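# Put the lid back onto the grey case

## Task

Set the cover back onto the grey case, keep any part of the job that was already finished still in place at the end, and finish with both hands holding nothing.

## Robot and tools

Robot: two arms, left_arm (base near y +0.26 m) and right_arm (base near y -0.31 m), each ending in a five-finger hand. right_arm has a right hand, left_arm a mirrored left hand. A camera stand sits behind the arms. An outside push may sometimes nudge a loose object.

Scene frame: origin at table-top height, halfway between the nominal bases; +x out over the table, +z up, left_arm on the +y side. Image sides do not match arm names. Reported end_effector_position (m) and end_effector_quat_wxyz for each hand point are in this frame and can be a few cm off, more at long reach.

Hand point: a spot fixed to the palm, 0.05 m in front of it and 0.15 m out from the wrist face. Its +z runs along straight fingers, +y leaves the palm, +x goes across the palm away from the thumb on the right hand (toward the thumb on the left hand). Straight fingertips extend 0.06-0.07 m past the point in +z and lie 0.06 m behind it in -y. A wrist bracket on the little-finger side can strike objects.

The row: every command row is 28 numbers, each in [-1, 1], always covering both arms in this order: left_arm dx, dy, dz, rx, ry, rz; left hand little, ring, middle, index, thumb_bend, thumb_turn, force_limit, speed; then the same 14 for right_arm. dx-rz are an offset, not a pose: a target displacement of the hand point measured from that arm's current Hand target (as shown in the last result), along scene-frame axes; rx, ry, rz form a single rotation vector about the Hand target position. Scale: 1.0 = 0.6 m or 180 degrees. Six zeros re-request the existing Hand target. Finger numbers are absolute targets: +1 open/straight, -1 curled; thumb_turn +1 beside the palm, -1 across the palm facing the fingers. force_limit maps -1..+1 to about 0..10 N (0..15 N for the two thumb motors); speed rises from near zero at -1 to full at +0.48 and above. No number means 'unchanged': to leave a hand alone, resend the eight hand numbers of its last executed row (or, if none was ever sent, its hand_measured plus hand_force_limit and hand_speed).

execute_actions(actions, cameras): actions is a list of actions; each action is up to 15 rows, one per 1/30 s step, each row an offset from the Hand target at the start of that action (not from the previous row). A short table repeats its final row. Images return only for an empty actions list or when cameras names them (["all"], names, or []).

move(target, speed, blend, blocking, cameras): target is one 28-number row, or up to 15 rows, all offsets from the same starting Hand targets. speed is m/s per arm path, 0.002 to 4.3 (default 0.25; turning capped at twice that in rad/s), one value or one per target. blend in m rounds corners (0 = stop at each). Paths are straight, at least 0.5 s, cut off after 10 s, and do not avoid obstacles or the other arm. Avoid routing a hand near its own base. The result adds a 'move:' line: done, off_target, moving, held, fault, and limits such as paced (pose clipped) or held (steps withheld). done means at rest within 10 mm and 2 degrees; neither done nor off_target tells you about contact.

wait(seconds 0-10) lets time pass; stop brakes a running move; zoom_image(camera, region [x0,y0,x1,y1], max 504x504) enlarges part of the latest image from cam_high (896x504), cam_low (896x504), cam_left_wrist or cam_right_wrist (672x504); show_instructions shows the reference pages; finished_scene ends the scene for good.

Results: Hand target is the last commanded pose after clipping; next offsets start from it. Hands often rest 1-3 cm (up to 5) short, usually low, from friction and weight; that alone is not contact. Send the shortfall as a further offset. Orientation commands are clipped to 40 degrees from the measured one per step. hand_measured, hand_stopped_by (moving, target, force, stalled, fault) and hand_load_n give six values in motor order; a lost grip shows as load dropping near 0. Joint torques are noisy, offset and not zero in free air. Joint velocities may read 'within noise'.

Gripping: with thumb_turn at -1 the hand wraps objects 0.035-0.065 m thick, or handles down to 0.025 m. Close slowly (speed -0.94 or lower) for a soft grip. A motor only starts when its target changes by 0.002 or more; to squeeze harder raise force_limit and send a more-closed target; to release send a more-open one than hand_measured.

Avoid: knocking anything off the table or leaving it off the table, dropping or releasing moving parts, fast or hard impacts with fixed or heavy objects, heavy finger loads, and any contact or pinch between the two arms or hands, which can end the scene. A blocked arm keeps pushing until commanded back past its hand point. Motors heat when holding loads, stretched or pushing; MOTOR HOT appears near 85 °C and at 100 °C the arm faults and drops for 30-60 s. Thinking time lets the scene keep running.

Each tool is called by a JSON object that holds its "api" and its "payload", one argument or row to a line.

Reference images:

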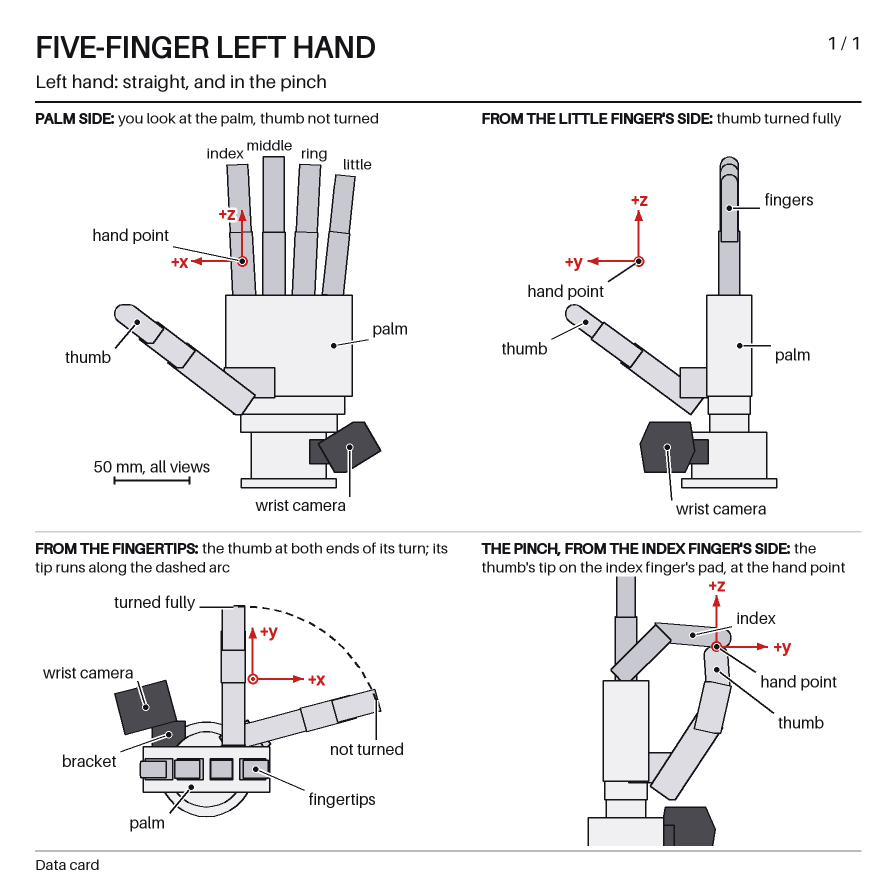

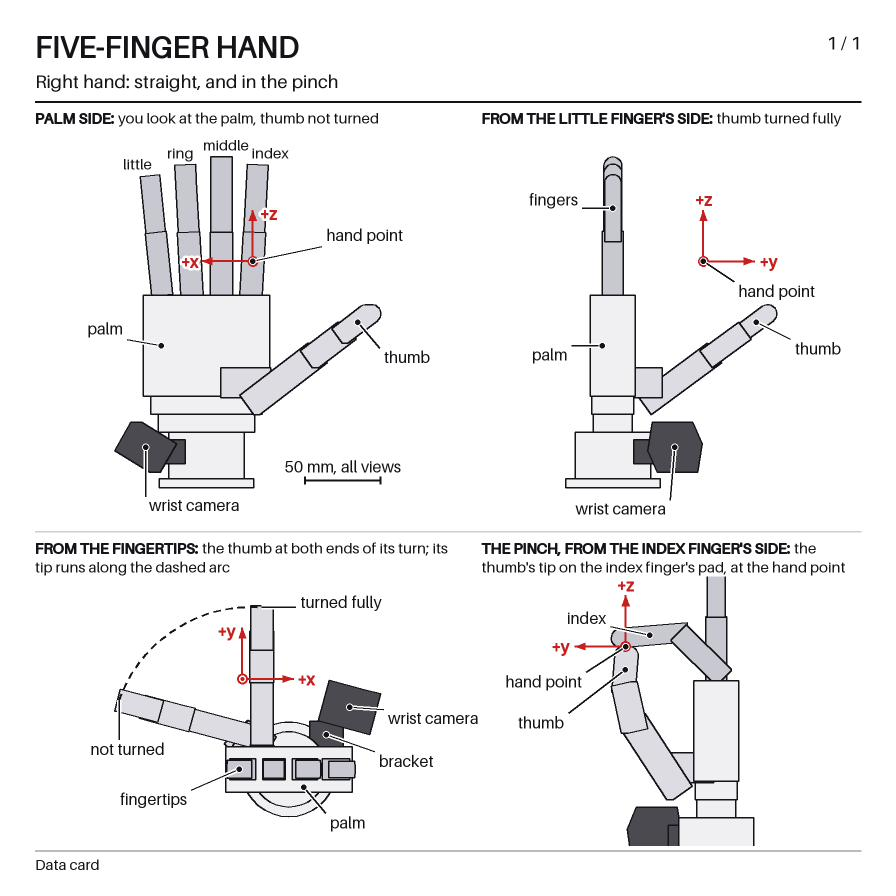

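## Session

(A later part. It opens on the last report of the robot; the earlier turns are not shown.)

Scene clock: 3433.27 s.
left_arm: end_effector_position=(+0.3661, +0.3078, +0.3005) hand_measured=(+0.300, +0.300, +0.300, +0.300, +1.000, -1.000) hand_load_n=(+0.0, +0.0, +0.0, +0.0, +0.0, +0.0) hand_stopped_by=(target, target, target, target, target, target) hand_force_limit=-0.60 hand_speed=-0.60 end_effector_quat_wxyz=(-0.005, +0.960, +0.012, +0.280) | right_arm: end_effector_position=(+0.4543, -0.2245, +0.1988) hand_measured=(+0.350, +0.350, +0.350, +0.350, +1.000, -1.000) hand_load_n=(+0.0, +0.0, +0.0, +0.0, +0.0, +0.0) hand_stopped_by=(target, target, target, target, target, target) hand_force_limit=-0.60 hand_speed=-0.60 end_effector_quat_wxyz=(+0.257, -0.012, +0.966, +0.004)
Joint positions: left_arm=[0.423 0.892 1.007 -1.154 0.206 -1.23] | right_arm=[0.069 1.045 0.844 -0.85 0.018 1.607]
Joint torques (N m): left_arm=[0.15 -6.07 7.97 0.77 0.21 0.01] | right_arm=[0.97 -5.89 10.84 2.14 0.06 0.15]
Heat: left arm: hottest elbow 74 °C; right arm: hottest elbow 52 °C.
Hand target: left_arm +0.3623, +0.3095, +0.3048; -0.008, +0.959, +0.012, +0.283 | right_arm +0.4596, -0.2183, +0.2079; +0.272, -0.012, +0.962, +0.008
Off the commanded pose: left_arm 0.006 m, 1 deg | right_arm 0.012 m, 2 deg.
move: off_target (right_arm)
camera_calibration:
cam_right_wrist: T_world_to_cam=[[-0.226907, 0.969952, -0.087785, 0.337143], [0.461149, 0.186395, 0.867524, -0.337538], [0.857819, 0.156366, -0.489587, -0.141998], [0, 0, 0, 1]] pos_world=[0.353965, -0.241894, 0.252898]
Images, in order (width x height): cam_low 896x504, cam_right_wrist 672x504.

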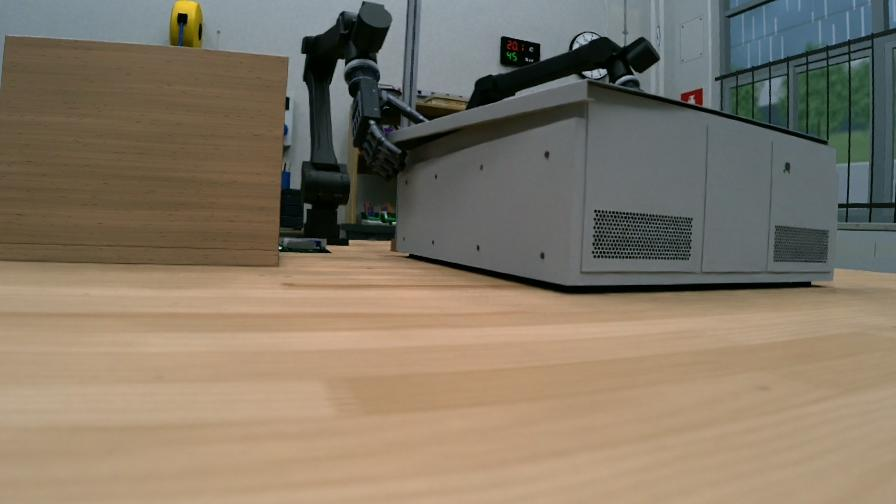

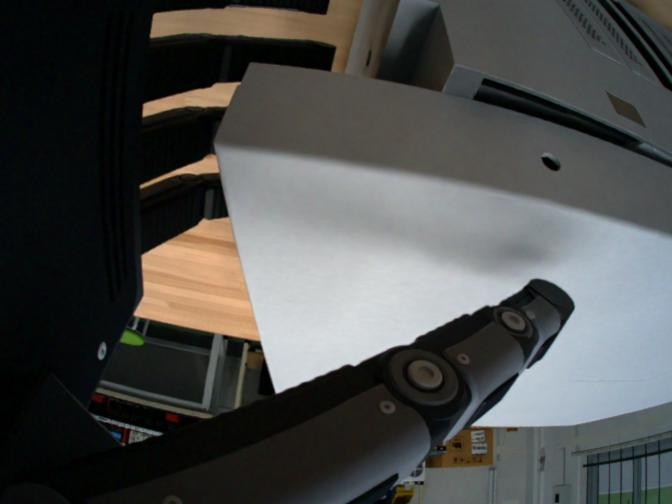

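{"api": "move", "payload": {
  "target": [0, 0.0, 0, 0, 0, 0, 0.3, 0.3, 0.3, 0.3, 1.0, -1, -0.6, -0.6, 0, 0, 0, 0, 0, 0, -0.7, -0.6, -0.5, -0.4, 0.4, -1, -0.6, -0.8],
  "speed": 0.08,
  "cameras": ["cam_low", "cam_right_wrist"]
}}

{"api": "zoom_image", "payload": {
  "camera": "cam_low",
  "region": [320, 50, 460, 190]
}}

Scene clock: 3442.47 s.
left_arm: end_effector_position=(+0.3660, +0.3077, +0.3004) hand_measured=(+0.300, +0.300, +0.300, +0.300, +1.000, -1.000) hand_load_n=(+0.0, +0.0, +0.0, +0.0, +0.0, +0.0) hand_stopped_by=(target, target, target, target, target, target) hand_force_limit=-0.60 hand_speed=-0.60 end_effector_quat_wxyz=(-0.005, +0.960, +0.012, +0.280) | right_arm: end_effector_position=(+0.4534, -0.2257, +0.1957) hand_measured=(-0.700, -0.368, -0.258, +0.094, +0.860, -1.000) hand_load_n=(+0.0, +6.5, +1.0, +0.0, +5.0, +1.5) hand_stopped_by=(target, force, force, force, force, target) hand_force_limit=-0.60 hand_speed=-0.80 end_effector_quat_wxyz=(+0.255, -0.008, +0.967, +0.003)
Joint positions: left_arm=[0.423 0.892 1.007 -1.154 0.206 -1.23] | right_arm=[0.069 1.045 0.838 -0.848 0.023 1.615]
Joint torques (N m): left_arm=[0.21 -6.01 7.88 0.69 0.19 -0.05] | right_arm=[0.91 -5.89 11.3 2.06 -0.14 0.08]
Heat: left arm: hottest elbow 71 °C; right arm: hottest elbow 52 °C.
Hand target: left_arm +0.3623, +0.3095, +0.3048; -0.008, +0.959, +0.012, +0.283 | right_arm +0.4595, -0.2184, +0.2078; +0.272, -0.012, +0.962, +0.007
Off the commanded pose: left_arm 0.006 m, 1 deg | right_arm 0.016 m, 2 deg.
move: off_target (right_arm)
camera_calibration:
cam_right_wrist: T_world_to_cam=[[-0.218864, 0.971805, -0.0877107, 0.334694], [0.466831, 0.183222, 0.865158, -0.337027], [0.856836, 0.148406, -0.493769, -0.143042], [0, 0, 0, 1]] pos_world=[0.353151, -0.242278, 0.250308]
Images, in order (width x height): cam_low 896x504, cam_right_wrist 672x504.

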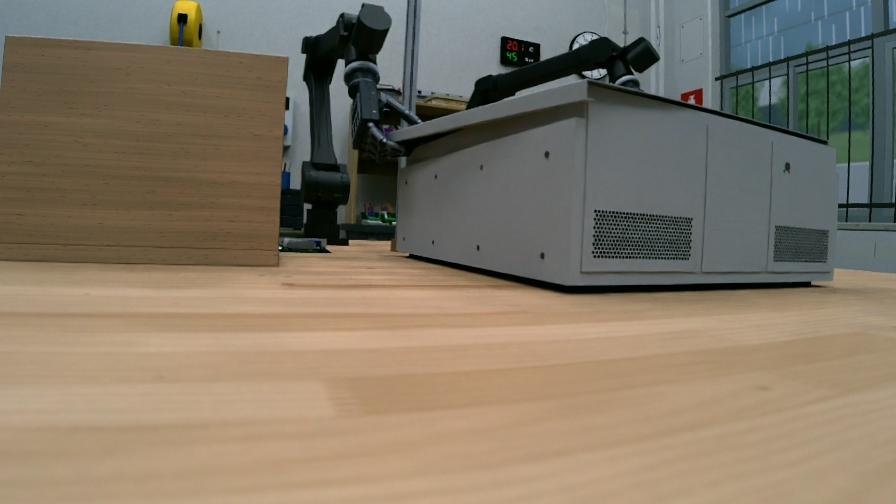

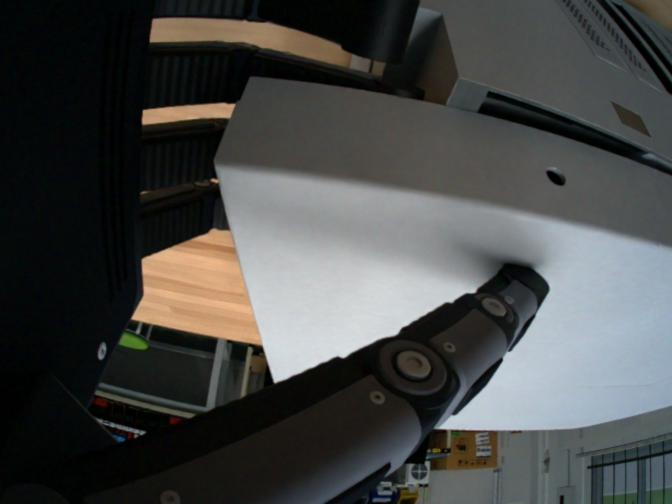

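Scaled by 3.600 from the camera's 896x504 image, which has a finer 1280x720 frame.

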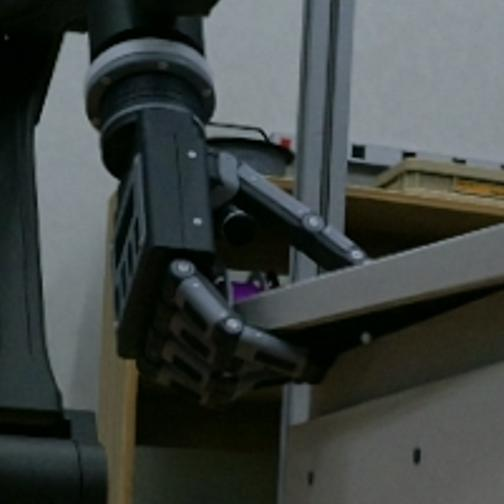

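{"api": "move", "payload": {
  "target": [
    [0, 0.0, 0, 0, 0, 0, 0.3, 0.3, 0.3, 0.3, 1.0, -1, -0.6, -0.6, 0, 0, 0.03, 0, 0, 0, -0.7, -0.6, -0.5, -0.4, 0.4, -1, -0.6, -0.8]
  ],
  "speed": 0.03,
  "cameras": ["cam_low", "cam_right_wrist"]
}}

Scene clock: 3454.07 s.
left_arm: end_effector_position=(+0.3660, +0.3077, +0.3004) hand_measured=(+0.300, +0.300, +0.300, +0.300, +1.000, -1.000) hand_load_n=(+0.0, +0.0, +0.0, +0.0, +0.0, +0.0) hand_stopped_by=(target, target, target, target, target, target) hand_force_limit=-0.60 hand_speed=-0.60 end_effector_quat_wxyz=(-0.005, +0.960, +0.012, +0.280) | right_arm: end_effector_position=(+0.4526, -0.2262, +0.1951) hand_measured=(-0.700, -0.368, -0.258, +0.094, +0.860, -1.000) hand_load_n=(+0.0, +7.5, +1.0, +0.0, +5.5, +1.0) hand_stopped_by=(target, force, force, force, force, target) hand_force_limit=-0.60 hand_speed=-0.80 end_effector_quat_wxyz=(+0.252, -0.002, +0.968, +0.004)
Joint positions: left_arm=[0.423 0.892 1.007 -1.154 0.206 -1.23] | right_arm=[0.069 1.045 0.838 -0.855 0.023 1.626]
Joint torques (N m): left_arm=[0.21 -6.07 7.75 0.91 0.23 -0.06] | right_arm=[0.91 -6.77 14.98 0.06 -0.14 -0.05]
Heat: left arm: hottest elbow 69 °C; right arm: hottest elbow 53 °C.
Hand target: left_arm +0.3623, +0.3095, +0.3048; -0.008, +0.959, +0.012, +0.283 | right_arm +0.4596, -0.2185, +0.2258; +0.272, -0.012, +0.962, +0.007
Off the commanded pose: left_arm 0.006 m, 1 deg | right_arm 0.032 m, 3 deg.
move: off_target (right_arm)
camera_calibration:
cam_right_wrist: T_world_to_cam=[[-0.209651, 0.974384, -0.0813731, 0.330051], [0.473947, 0.174062, 0.863178, -0.340993], [0.855231, 0.1424, -0.498299, -0.14245], [0, 0, 0, 1]] pos_world=[0.352636, -0.241958, 0.250213]
Images, in order (width x height): cam_low 896x504, cam_right_wrist 672x504.

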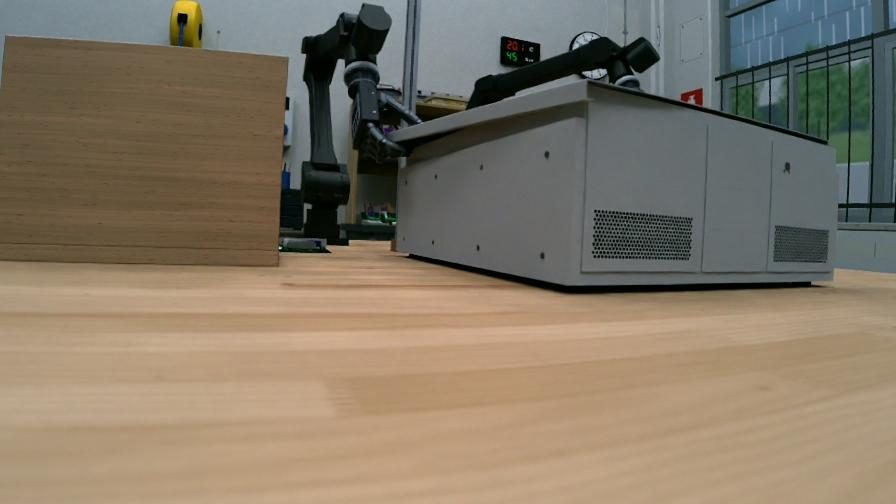

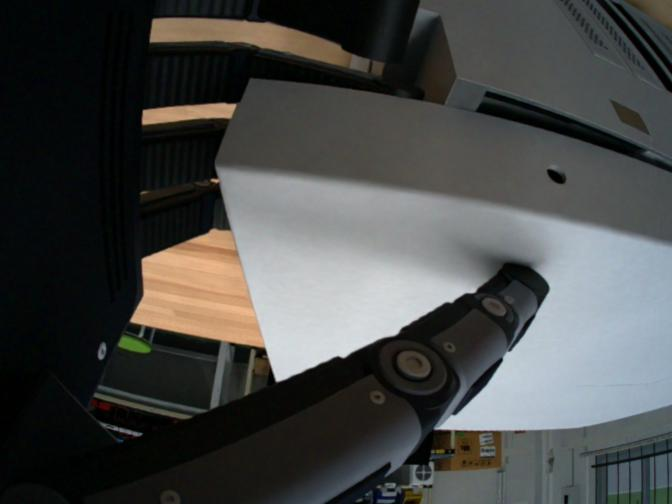

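{"api": "move", "payload": {
  "target": [
    [0, 0.0, 0, 0, 0, 0, 0.3, 0.3, 0.3, 0.3, 1.0, -1, -0.6, -0.6, -0.02, 0.02, 0.03, 0, 0, 0, -0.7, -0.6, -0.5, -0.4, 0.4, -1, -0.6, -0.8]
  ],
  "speed": 0.03,
  "cameras": ["cam_low", "cam_right_wrist"]
}}

Scene clock: 3460.63 s.
left_arm: end_effector_position=(+0.3660, +0.3077, +0.3004) hand_measured=(+0.300, +0.300, +0.300, +0.300, +1.000, -1.000) hand_load_n=(+0.0, +0.0, +0.0, +0.0, +0.0, +0.0) hand_stopped_by=(target, target, target, target, target, target) hand_force_limit=-0.60 hand_speed=-0.60 end_effector_quat_wxyz=(-0.005, +0.960, +0.012, +0.280) | right_arm: end_effector_position=(+0.4373, -0.2131, +0.2047) hand_measured=(-0.700, -0.368, -0.258, +0.094, +0.860, -1.000) hand_load_n=(+0.5, +4.5, +0.0, +0.0, +1.5, +3.0) hand_stopped_by=(target, force, force, force, force, target) hand_force_limit=-0.60 hand_speed=-0.80 end_effector_quat_wxyz=(+0.240, -0.006, +0.971, +0.004)
Joint positions: left_arm=[0.423 0.892 1.007 -1.154 0.206 -1.23] | right_arm=[0.114 1.013 0.854 -0.929 0.041 1.658]
Joint torques (N m): left_arm=[0.97 -5.3 7.84 0.76 0.24 0] | right_arm=[0.79 -6.89 15.73 0.51 0.07 -0.01]
Heat: left arm: hottest elbow 68 °C; right arm: hottest elbow 54 °C.
Hand target: left_arm +0.3623, +0.3095, +0.3048; -0.008, +0.959, +0.012, +0.283 | right_arm +0.4475, -0.2064, +0.2437; +0.272, -0.012, +0.962, +0.007
Off the commanded pose: left_arm 0.006 m, 1 deg | right_arm 0.041 m, 4 deg.
move: off_target (right_arm)
camera_calibration:
cam_right_wrist: T_world_to_cam=[[-0.21977, 0.972392, -0.0784548, 0.318265], [0.493705, 0.180222, 0.85075, -0.349068], [0.841402, 0.148236, -0.519682, -0.114641], [0, 0, 0, 1]] pos_world=[0.33874, -0.229574, 0.262362]
Images, in order (width x height): cam_low 896x504, cam_right_wrist 672x504.

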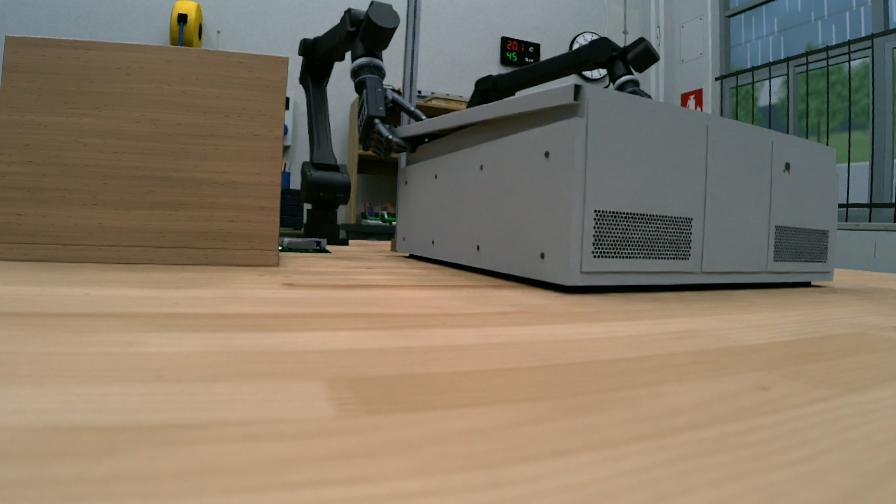

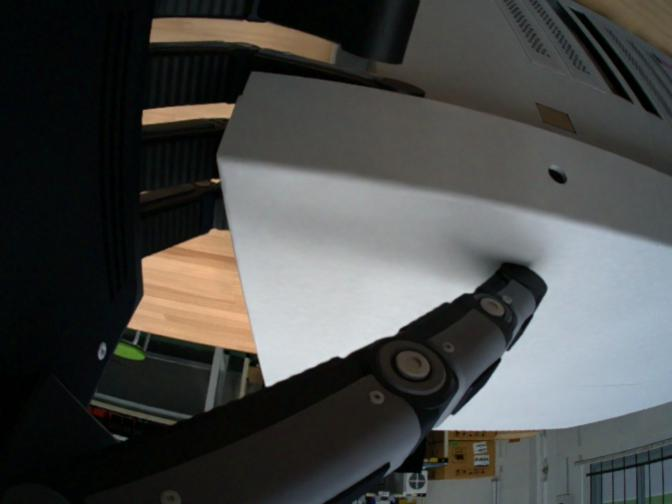

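{"api": "wait", "payload": {
  "seconds": 0.1,
  "cameras": ["cam_high", "cam_left_wrist", "cam_low"]
}}

{"api": "zoom_image", "payload": {
  "camera": "cam_left_wrist",
  "region": [0, 0, 340, 340]
}}

{"api": "zoom_image", "payload": {
  "camera": "cam_high",
  "region": [420, 430, 470, 480]
}}

{"api": "zoom_image", "payload": {
  "camera": "cam_low",
  "region": [395, 70, 605, 180]
}}

{"api": "zoom_image", "payload": {
  "camera": "cam_high",
  "region": [240, 300, 290, 350]
}}

Scene clock: 3471.37 s.
left_arm: end_effector_position=(+0.3660, +0.3077, +0.3004) hand_measured=(+0.300, +0.300, +0.300, +0.300, +1.000, -1.000) hand_load_n=(+0.0, +0.0, +0.0, +0.0, +0.0, -0.5) hand_stopped_by=(target, target, target, target, target, target) hand_force_limit=-0.60 hand_speed=-0.60 end_effector_quat_wxyz=(-0.005, +0.960, +0.012, +0.280) | right_arm: end_effector_position=(+0.4372, -0.2131, +0.2046) hand_measured=(-0.700, -0.368, -0.258, +0.094, +0.860, -1.000) hand_load_n=(+0.0, +4.5, +0.0, +0.0, +1.5, +3.0) hand_stopped_by=(target, force, force, force, force, target) hand_force_limit=-0.60 hand_speed=-0.80 end_effector_quat_wxyz=(+0.240, -0.006, +0.971, +0.004)
Joint positions: left_arm=[0.423 0.892 1.007 -1.154 0.206 -1.23] | right_arm=[0.114 1.013 0.854 -0.929 0.041 1.658]
Joint torques (N m): left_arm=[0.85 -6.24 8.01 0.73 0.2 -0.07] | right_arm=[0.79 -6.89 15.73 0.54 0.07 0.01]
Heat: left arm: hottest elbow 67 °C; right arm: hottest elbow 56 °C.
Hand target: left_arm +0.3623, +0.3095, +0.3048; -0.008, +0.959, +0.012, +0.283 | right_arm +0.4475, -0.2064, +0.2437; +0.272, -0.012, +0.962, +0.007
Off the commanded pose: left_arm 0.006 m, 1 deg | right_arm 0.041 m, 4 deg.
wait: 0.10 s; at rest from the start
camera_calibration:
cam_left_wrist: T_world_to_cam=[[0.16728, 0.971713, 0.166706, -0.411652], [0.436013, -0.224568, 0.871471, -0.35282], [0.884257, -0.0730934, -0.461246, -0.0426682], [0, 0, 0, 1]] pos_world=[0.260425, 0.317657, 0.356417]
Images, in order (width x height): cam_high 896x504, cam_low 896x504, cam_left_wrist 672x504.

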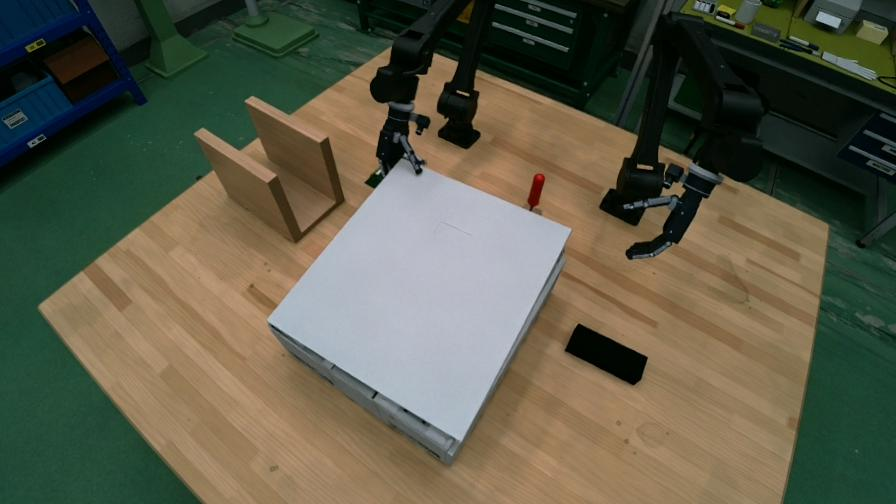

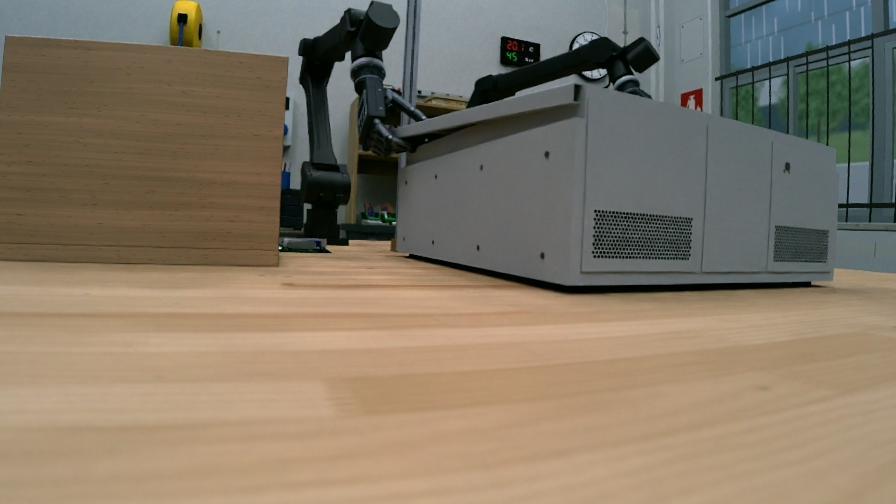

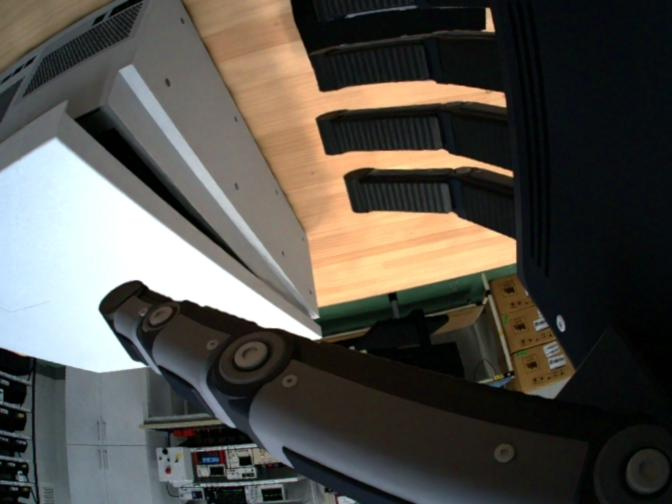

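Scaled by 1.482 from the camera's 672x504 image, which has a finer 960x720 frame.

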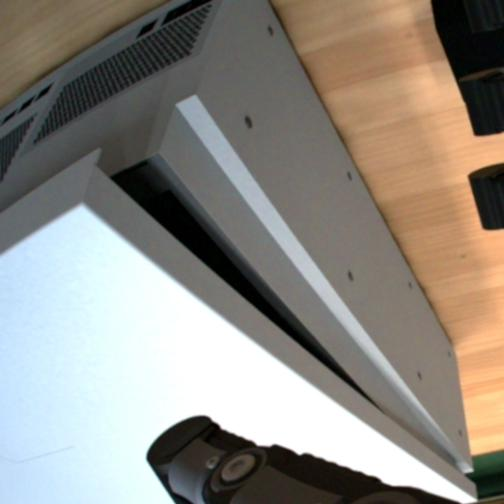

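Scaled by 10.080 from the camera's 896x504 image, which has a finer 1280x720 frame.

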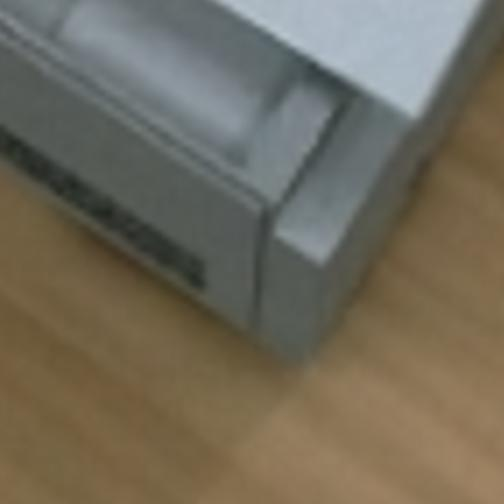

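Scaled by 2.400 from the camera's 896x504 image, which has a finer 1280x720 frame.

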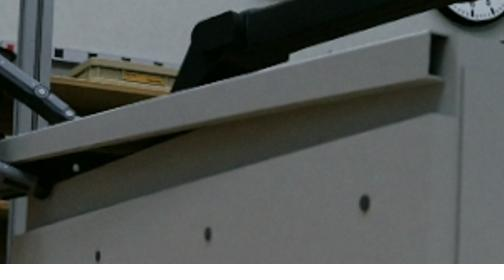

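Scaled by 10.080 from the camera's 896x504 image, which has a finer 1280x720 frame.

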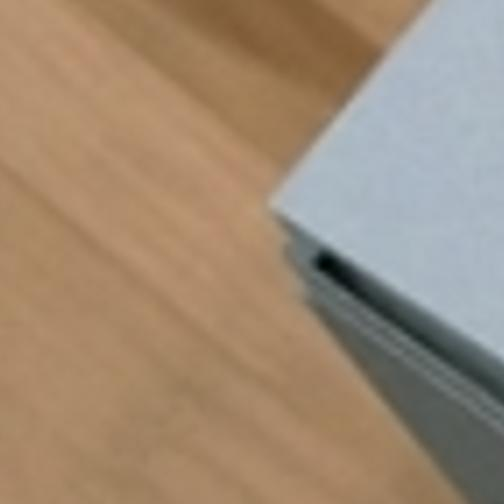

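{"api": "move", "payload": {
  "target": [
    [0, 0.0, 0, 0, 0, 0, 0.3, 0.3, 0.3, 0.3, 1.0, -1, -0.6, -0.6, 0, 0.028, 0, 0, 0, 0, -0.7, -0.6, -0.5, -0.4, 0.4, -1, -0.6, -0.8]
  ],
  "speed": 0.03,
  "cameras": ["cam_low", "cam_right_wrist", "cam_left_wrist", "cam_high"]
}}

{"api": "zoom_image", "payload": {
  "camera": "cam_left_wrist",
  "region": [0, 0, 340, 340]
}}

{"api": "zoom_image", "payload": {
  "camera": "cam_high",
  "region": [420, 430, 470, 480]
}}

{"api": "zoom_image", "payload": {
  "camera": "cam_low",
  "region": [395, 70, 605, 180]
}}

{"api": "zoom_image", "payload": {
  "camera": "cam_high",
  "region": [240, 300, 290, 350]
}}

Scene clock: 3527.03 s.
left_arm: end_effector_position=(+0.3660, +0.3077, +0.3004) hand_measured=(+0.300, +0.300, +0.300, +0.300, +1.000, -1.000) hand_load_n=(+0.0, +0.0, +0.0, +0.0, +0.0, +0.0) hand_stopped_by=(target, target, target, target, target, target) hand_force_limit=-0.60 hand_speed=-0.60 end_effector_quat_wxyz=(-0.005, +0.960, +0.012, +0.280) | right_arm: end_effector_position=(+0.4366, -0.2110, +0.2049) hand_measured=(-0.700, -0.368, -0.258, +0.094, +0.860, -1.000) hand_load_n=(+0.0, +5.5, +1.0, +3.0, +5.0, +1.5) hand_stopped_by=(target, force, force, force, force, target) hand_force_limit=-0.60 hand_speed=-0.80 end_effector_quat_wxyz=(+0.240, +0.005, +0.971, -0.009)
Joint positions: left_arm=[0.423 0.892 1.007 -1.154 0.206 -1.23] | right_arm=[0.145 1.01 0.857 -0.94 0.086 1.701]
Joint torques (N m): left_arm=[0.21 -5.83 7.95 0.73 0.2 -0.08] | right_arm=[2.55 -6.12 15.87 0.96 -0.64 0.06]
Heat: left arm: hottest elbow 63 °C; right arm: hottest elbow 62 °C.
Hand target: left_arm +0.3623, +0.3095, +0.3048; -0.008, +0.959, +0.012, +0.283 | right_arm +0.4475, -0.1896, +0.2437; +0.272, -0.012, +0.962, +0.007
Off the commanded pose: left_arm 0.006 m, 1 deg | right_arm 0.046 m, 5 deg.
move: off_target (right_arm)
camera_calibration:
cam_left_wrist: T_world_to_cam=[[0.16728, 0.971713, 0.166706, -0.411652], [0.436013, -0.224568, 0.871471, -0.35282], [0.884257, -0.0730934, -0.461246, -0.0426682], [0, 0, 0, 1]] pos_world=[0.260425, 0.317657, 0.356417]
cam_right_wrist: T_world_to_cam=[[-0.192504, 0.976372, -0.0981818, 0.309065], [0.499536, 0.183623, 0.846609, -0.350216], [0.844634, 0.11393, -0.523081, -0.122255], [0, 0, 0, 1]] pos_world=[0.337702, -0.223526, 0.262891]

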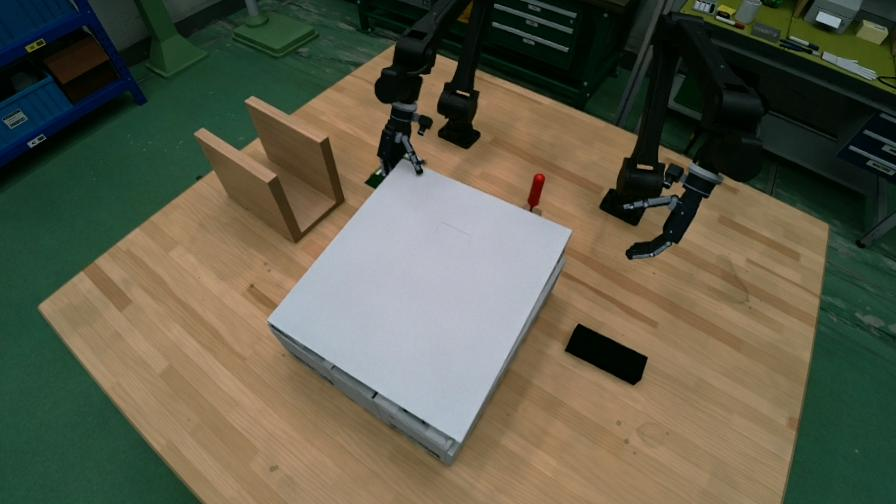

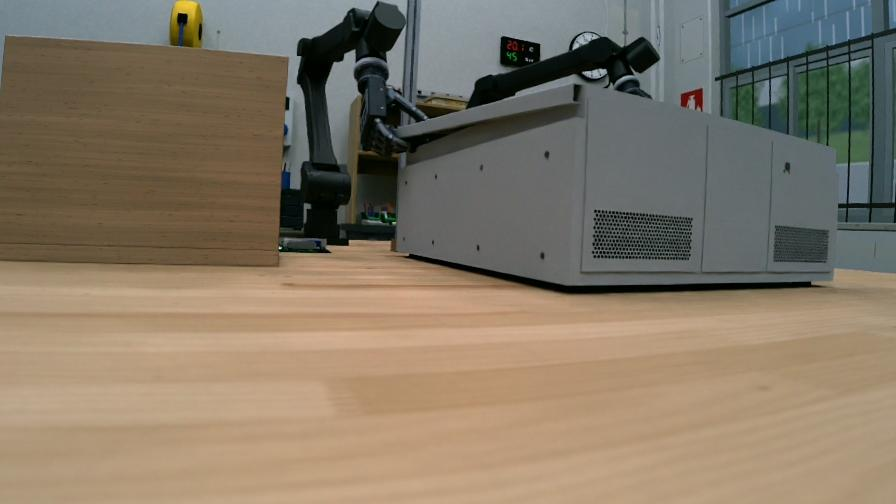

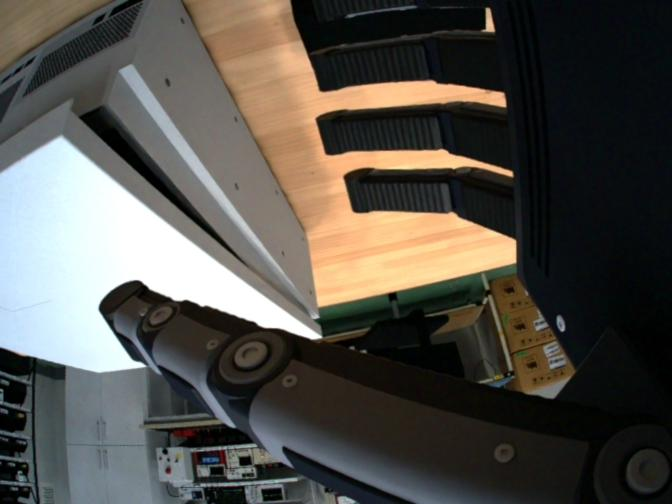

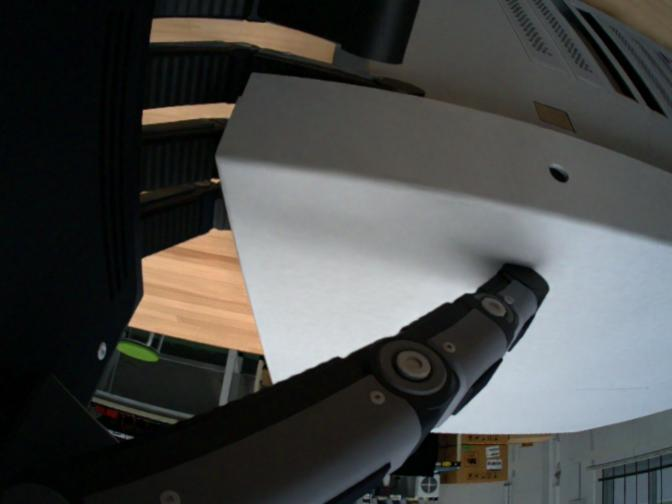

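Scaled by 1.482 from the camera's 672x504 image, which has a finer 960x720 frame.

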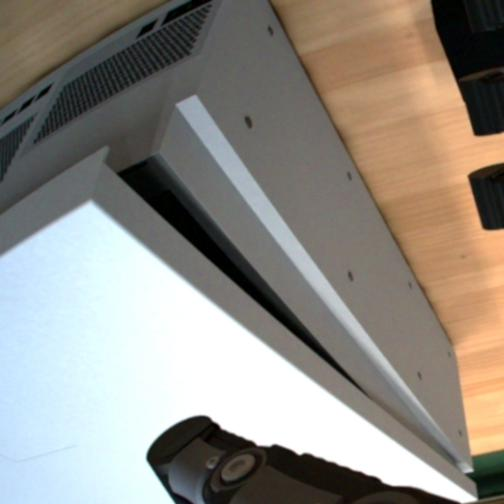

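Scaled by 10.080 from the camera's 896x504 image, which has a finer 1280x720 frame.

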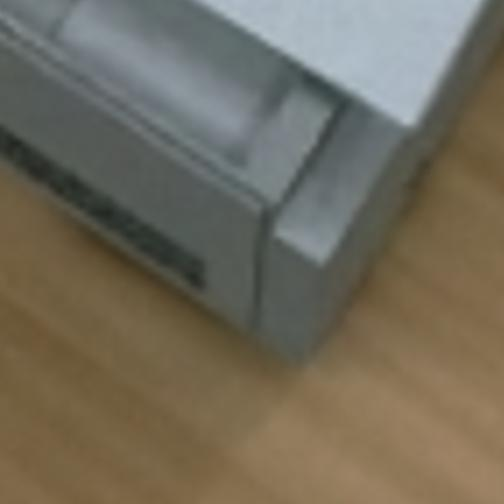

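Scaled by 2.400 from the camera's 896x504 image, which has a finer 1280x720 frame.

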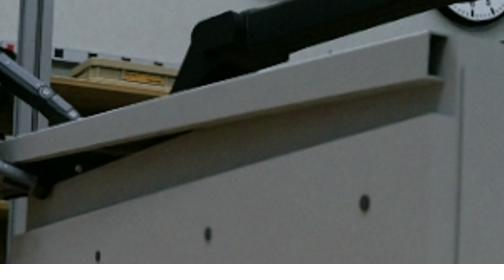

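Scaled by 10.080 from the camera's 896x504 image, which has a finer 1280x720 frame.

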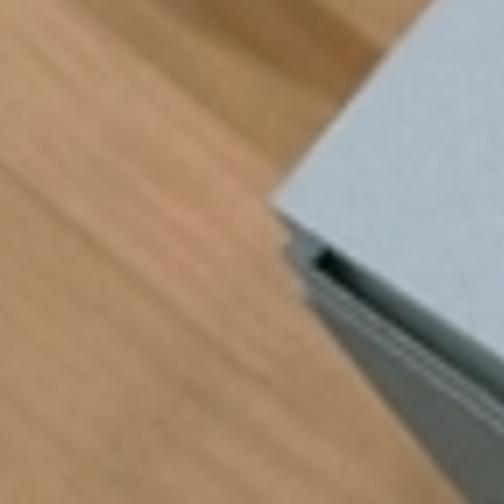

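{"api": "move", "payload": {
  "target": [
    [0, 0.0, 0, 0, 0, 0, 0.3, 0.3, 0.3, 0.3, 1.0, -1, -0.6, -0.6, 0, 0.025, 0, 0, 0, 0, -0.7, -0.6, -0.5, -0.4, 0.4, -1, -0.6, -0.8]
  ],
  "speed": 0.03,
  "cameras": ["cam_low", "cam_left_wrist", "cam_high"]
}}

{"api": "zoom_image", "payload": {
  "camera": "cam_left_wrist",
  "region": [0, 0, 340, 340]
}}

{"api": "zoom_image", "payload": {
  "camera": "cam_low",
  "region": [395, 70, 605, 180]
}}

Scene clock: 3537.97 s.
left_arm: end_effector_position=(+0.3660, +0.3077, +0.3004) hand_measured=(+0.300, +0.300, +0.300, +0.300, +1.000, -1.000) hand_load_n=(+0.0, +0.0, +0.0, +0.0, +0.0, +0.0) hand_stopped_by=(target, target, target, target, target, target) hand_force_limit=-0.60 hand_speed=-0.60 end_effector_quat_wxyz=(-0.005, +0.960, +0.012, +0.280) | right_arm: end_effector_position=(+0.4365, -0.2092, +0.2054) hand_measured=(-0.700, -0.368, -0.258, +0.094, +0.862, -1.000) hand_load_n=(+0.0, +4.5, +2.5, +6.5, +8.0, +1.5) hand_stopped_by=(target, force, force, force, force, target) hand_force_limit=-0.60 hand_speed=-0.80 end_effector_quat_wxyz=(+0.240, +0.018, +0.970, -0.021)
Joint positions: left_arm=[0.423 0.892 1.007 -1.154 0.206 -1.23] | right_arm=[0.173 1.008 0.86 -0.951 0.127 1.748]
Joint torques (N m): left_arm=[0.79 -5.42 7.95 0.76 0.21 -0.03] | right_arm=[3.78 -5.36 16.12 1.32 -1.32 -0.02]
Heat: left arm: hottest elbow 63 °C; right arm: hottest elbow 59 °C.
Hand target: left_arm +0.3623, +0.3095, +0.3048; -0.008, +0.959, +0.012, +0.283 | right_arm +0.4476, -0.1745, +0.2439; +0.272, -0.012, +0.962, +0.008
Off the commanded pose: left_arm 0.006 m, 1 deg | right_arm 0.053 m, 6 deg.
move: off_target (right_arm)
camera_calibration:
cam_left_wrist: T_world_to_cam=[[0.16728, 0.971713, 0.166706, -0.411652], [0.436013, -0.224568, 0.871471, -0.35282], [0.884257, -0.0730934, -0.461246, -0.0426682], [0, 0, 0, 1]] pos_world=[0.260425, 0.317657, 0.356417]
Images, in order (width x height): cam_high 896x504, cam_low 896x504, cam_left_wrist 672x504.

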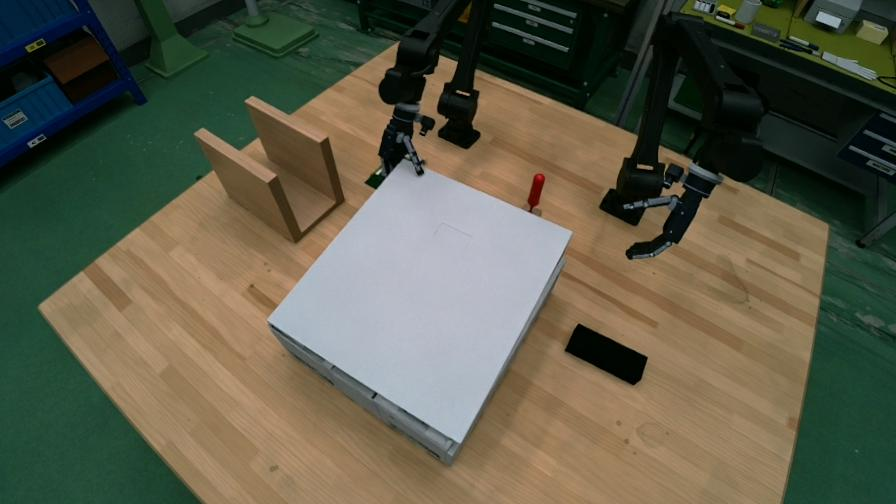

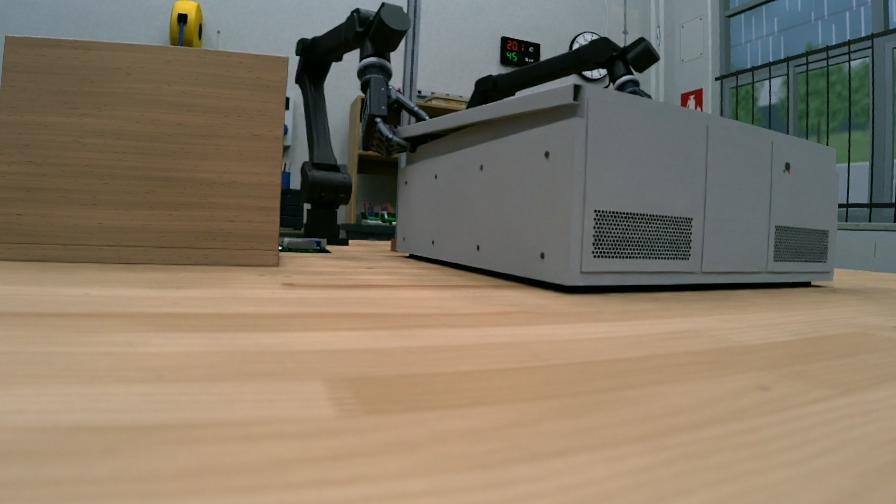

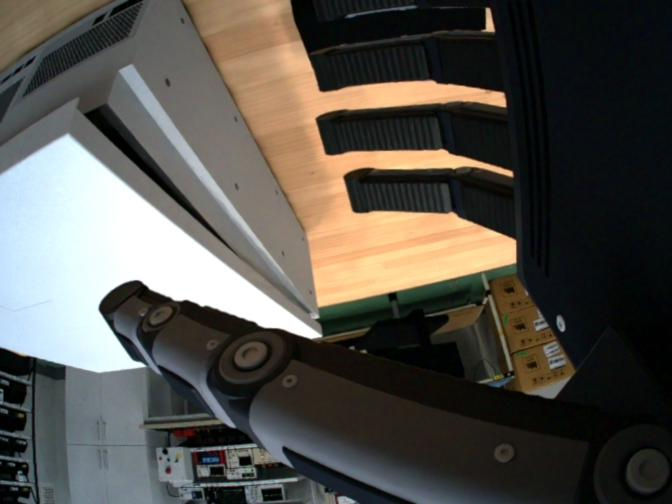

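Scaled by 1.482 from the camera's 672x504 image, which has a finer 960x720 frame.

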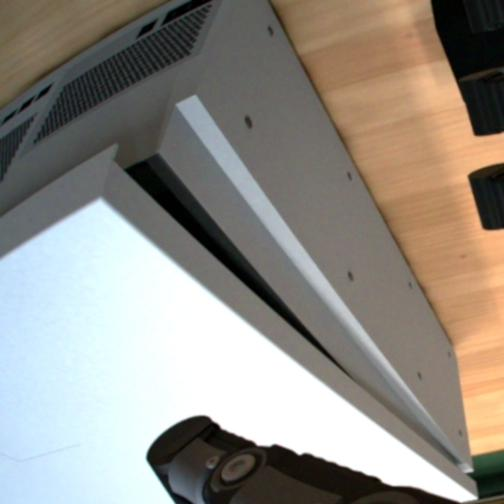

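Scaled by 2.400 from the camera's 896x504 image, which has a finer 1280x720 frame.

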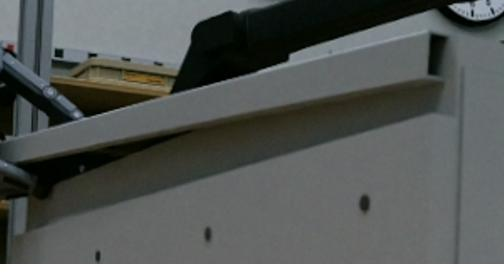

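{"api": "move", "payload": {
  "target": [
    [0, 0.0, 0, 0, 0, 0, 0.3, 0.3, 0.3, 0.3, 1.0, -1, -0.6, -0.6, 0, 0.0, 0.025, 0, 0, 0, -0.7, -0.6, -0.5, -0.4, 0.4, -1, -0.6, -0.8]
  ],
  "speed": 0.03,
  "cameras": ["cam_low", "cam_left_wrist", "cam_high"]
}}

{"api": "zoom_image", "payload": {
  "camera": "cam_left_wrist",
  "region": [0, 0, 340, 340]
}}

{"api": "zoom_image", "payload": {
  "camera": "cam_low",
  "region": [395, 70, 605, 180]
}}

Scene clock: 3550.77 s.
left_arm: end_effector_position=(+0.3660, +0.3077, +0.3004) hand_measured=(+0.300, +0.300, +0.300, +0.300, +1.000, -1.000) hand_load_n=(+0.0, +0.0, +0.0, +0.0, +0.0, +0.0) hand_stopped_by=(target, target, target, target, target, target) hand_force_limit=-0.60 hand_speed=-0.60 end_effector_quat_wxyz=(-0.005, +0.960, +0.012, +0.280) | right_arm: end_effector_position=(+0.4293, -0.1902, +0.2132) hand_measured=(-0.700, -0.368, -0.258, +0.094, +0.860, -1.000) hand_load_n=(+0.0, +0.0, +0.5, +2.0, +0.0, +0.0) hand_stopped_by=(target, force, force, force, force, target) hand_force_limit=-0.60 hand_speed=-0.80 end_effector_quat_wxyz=(+0.229, +0.001, +0.973, -0.007)
Joint positions: left_arm=[0.423 0.892 1.007 -1.154 0.206 -1.23] | right_arm=[0.213 1.011 0.888 -0.997 0.107 1.759]
Joint torques (N m): left_arm=[0.5 -6.42 7.97 0.54 0.27 -0.03] | right_arm=[1.32 -5.83 16.94 1.58 -0.33 -0.1]
Heat: left arm: hottest elbow 63 °C; right arm: hottest elbow 61 °C.
Hand target: left_arm +0.3623, +0.3095, +0.3048; -0.008, +0.959, +0.012, +0.283 | right_arm +0.4476, -0.1745, +0.2588; +0.272, -0.012, +0.962, +0.008
Off the commanded pose: left_arm 0.006 m, 1 deg | right_arm 0.052 m, 6 deg.
move: off_target (right_arm)
camera_calibration:
cam_left_wrist: T_world_to_cam=[[0.16728, 0.971713, 0.166706, -0.411652], [0.436013, -0.224568, 0.871471, -0.35282], [0.884257, -0.0730934, -0.461246, -0.0426682], [0, 0, 0, 1]] pos_world=[0.260425, 0.317657, 0.356417]
Images, in order (width x height): cam_high 896x504, cam_low 896x504, cam_left_wrist 672x504.

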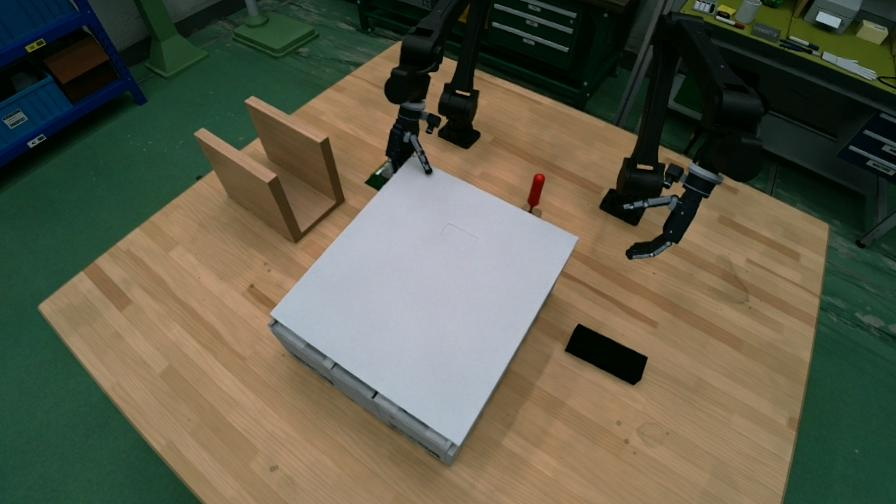

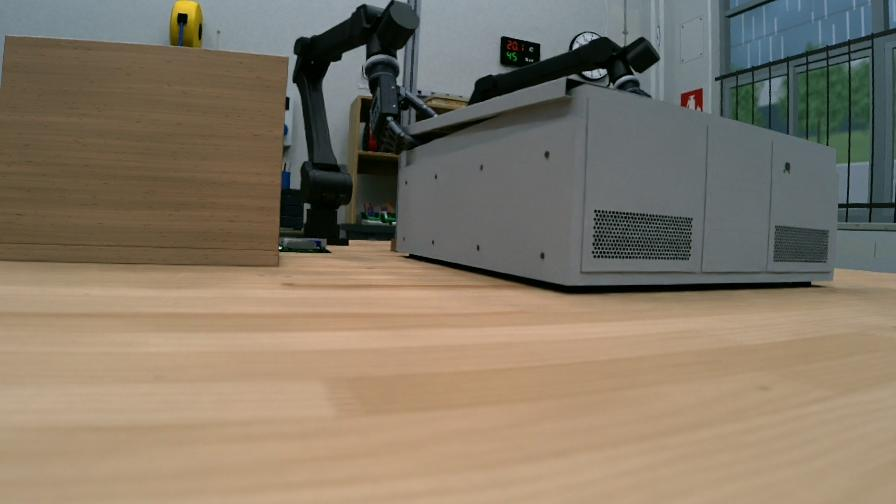

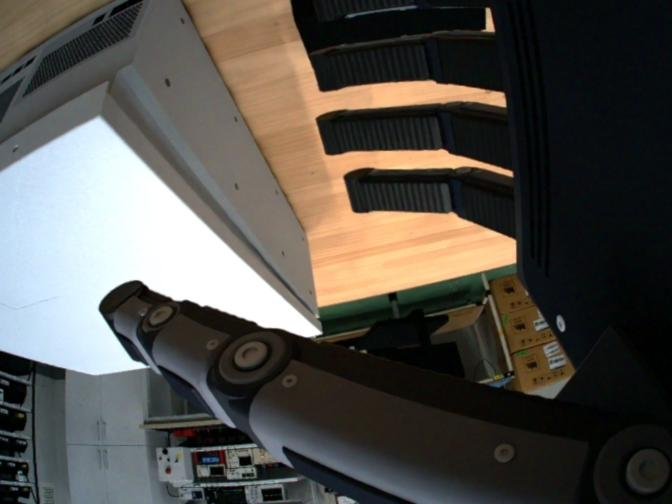

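Scaled by 1.482 from the camera's 672x504 image, which has a finer 960x720 frame.

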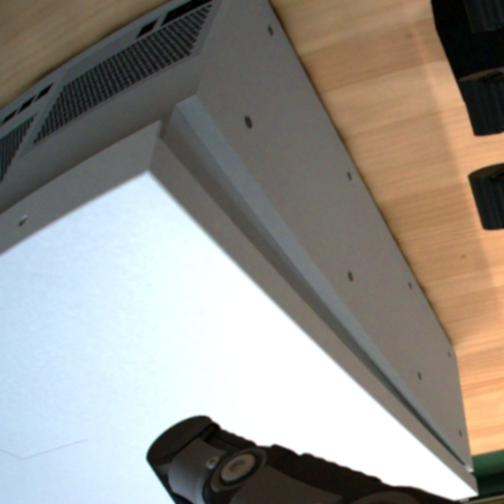

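Scaled by 2.400 from the camera's 896x504 image, which has a finer 1280x720 frame.

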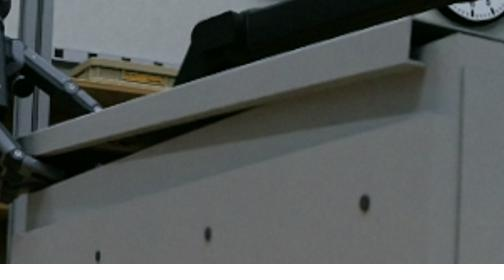

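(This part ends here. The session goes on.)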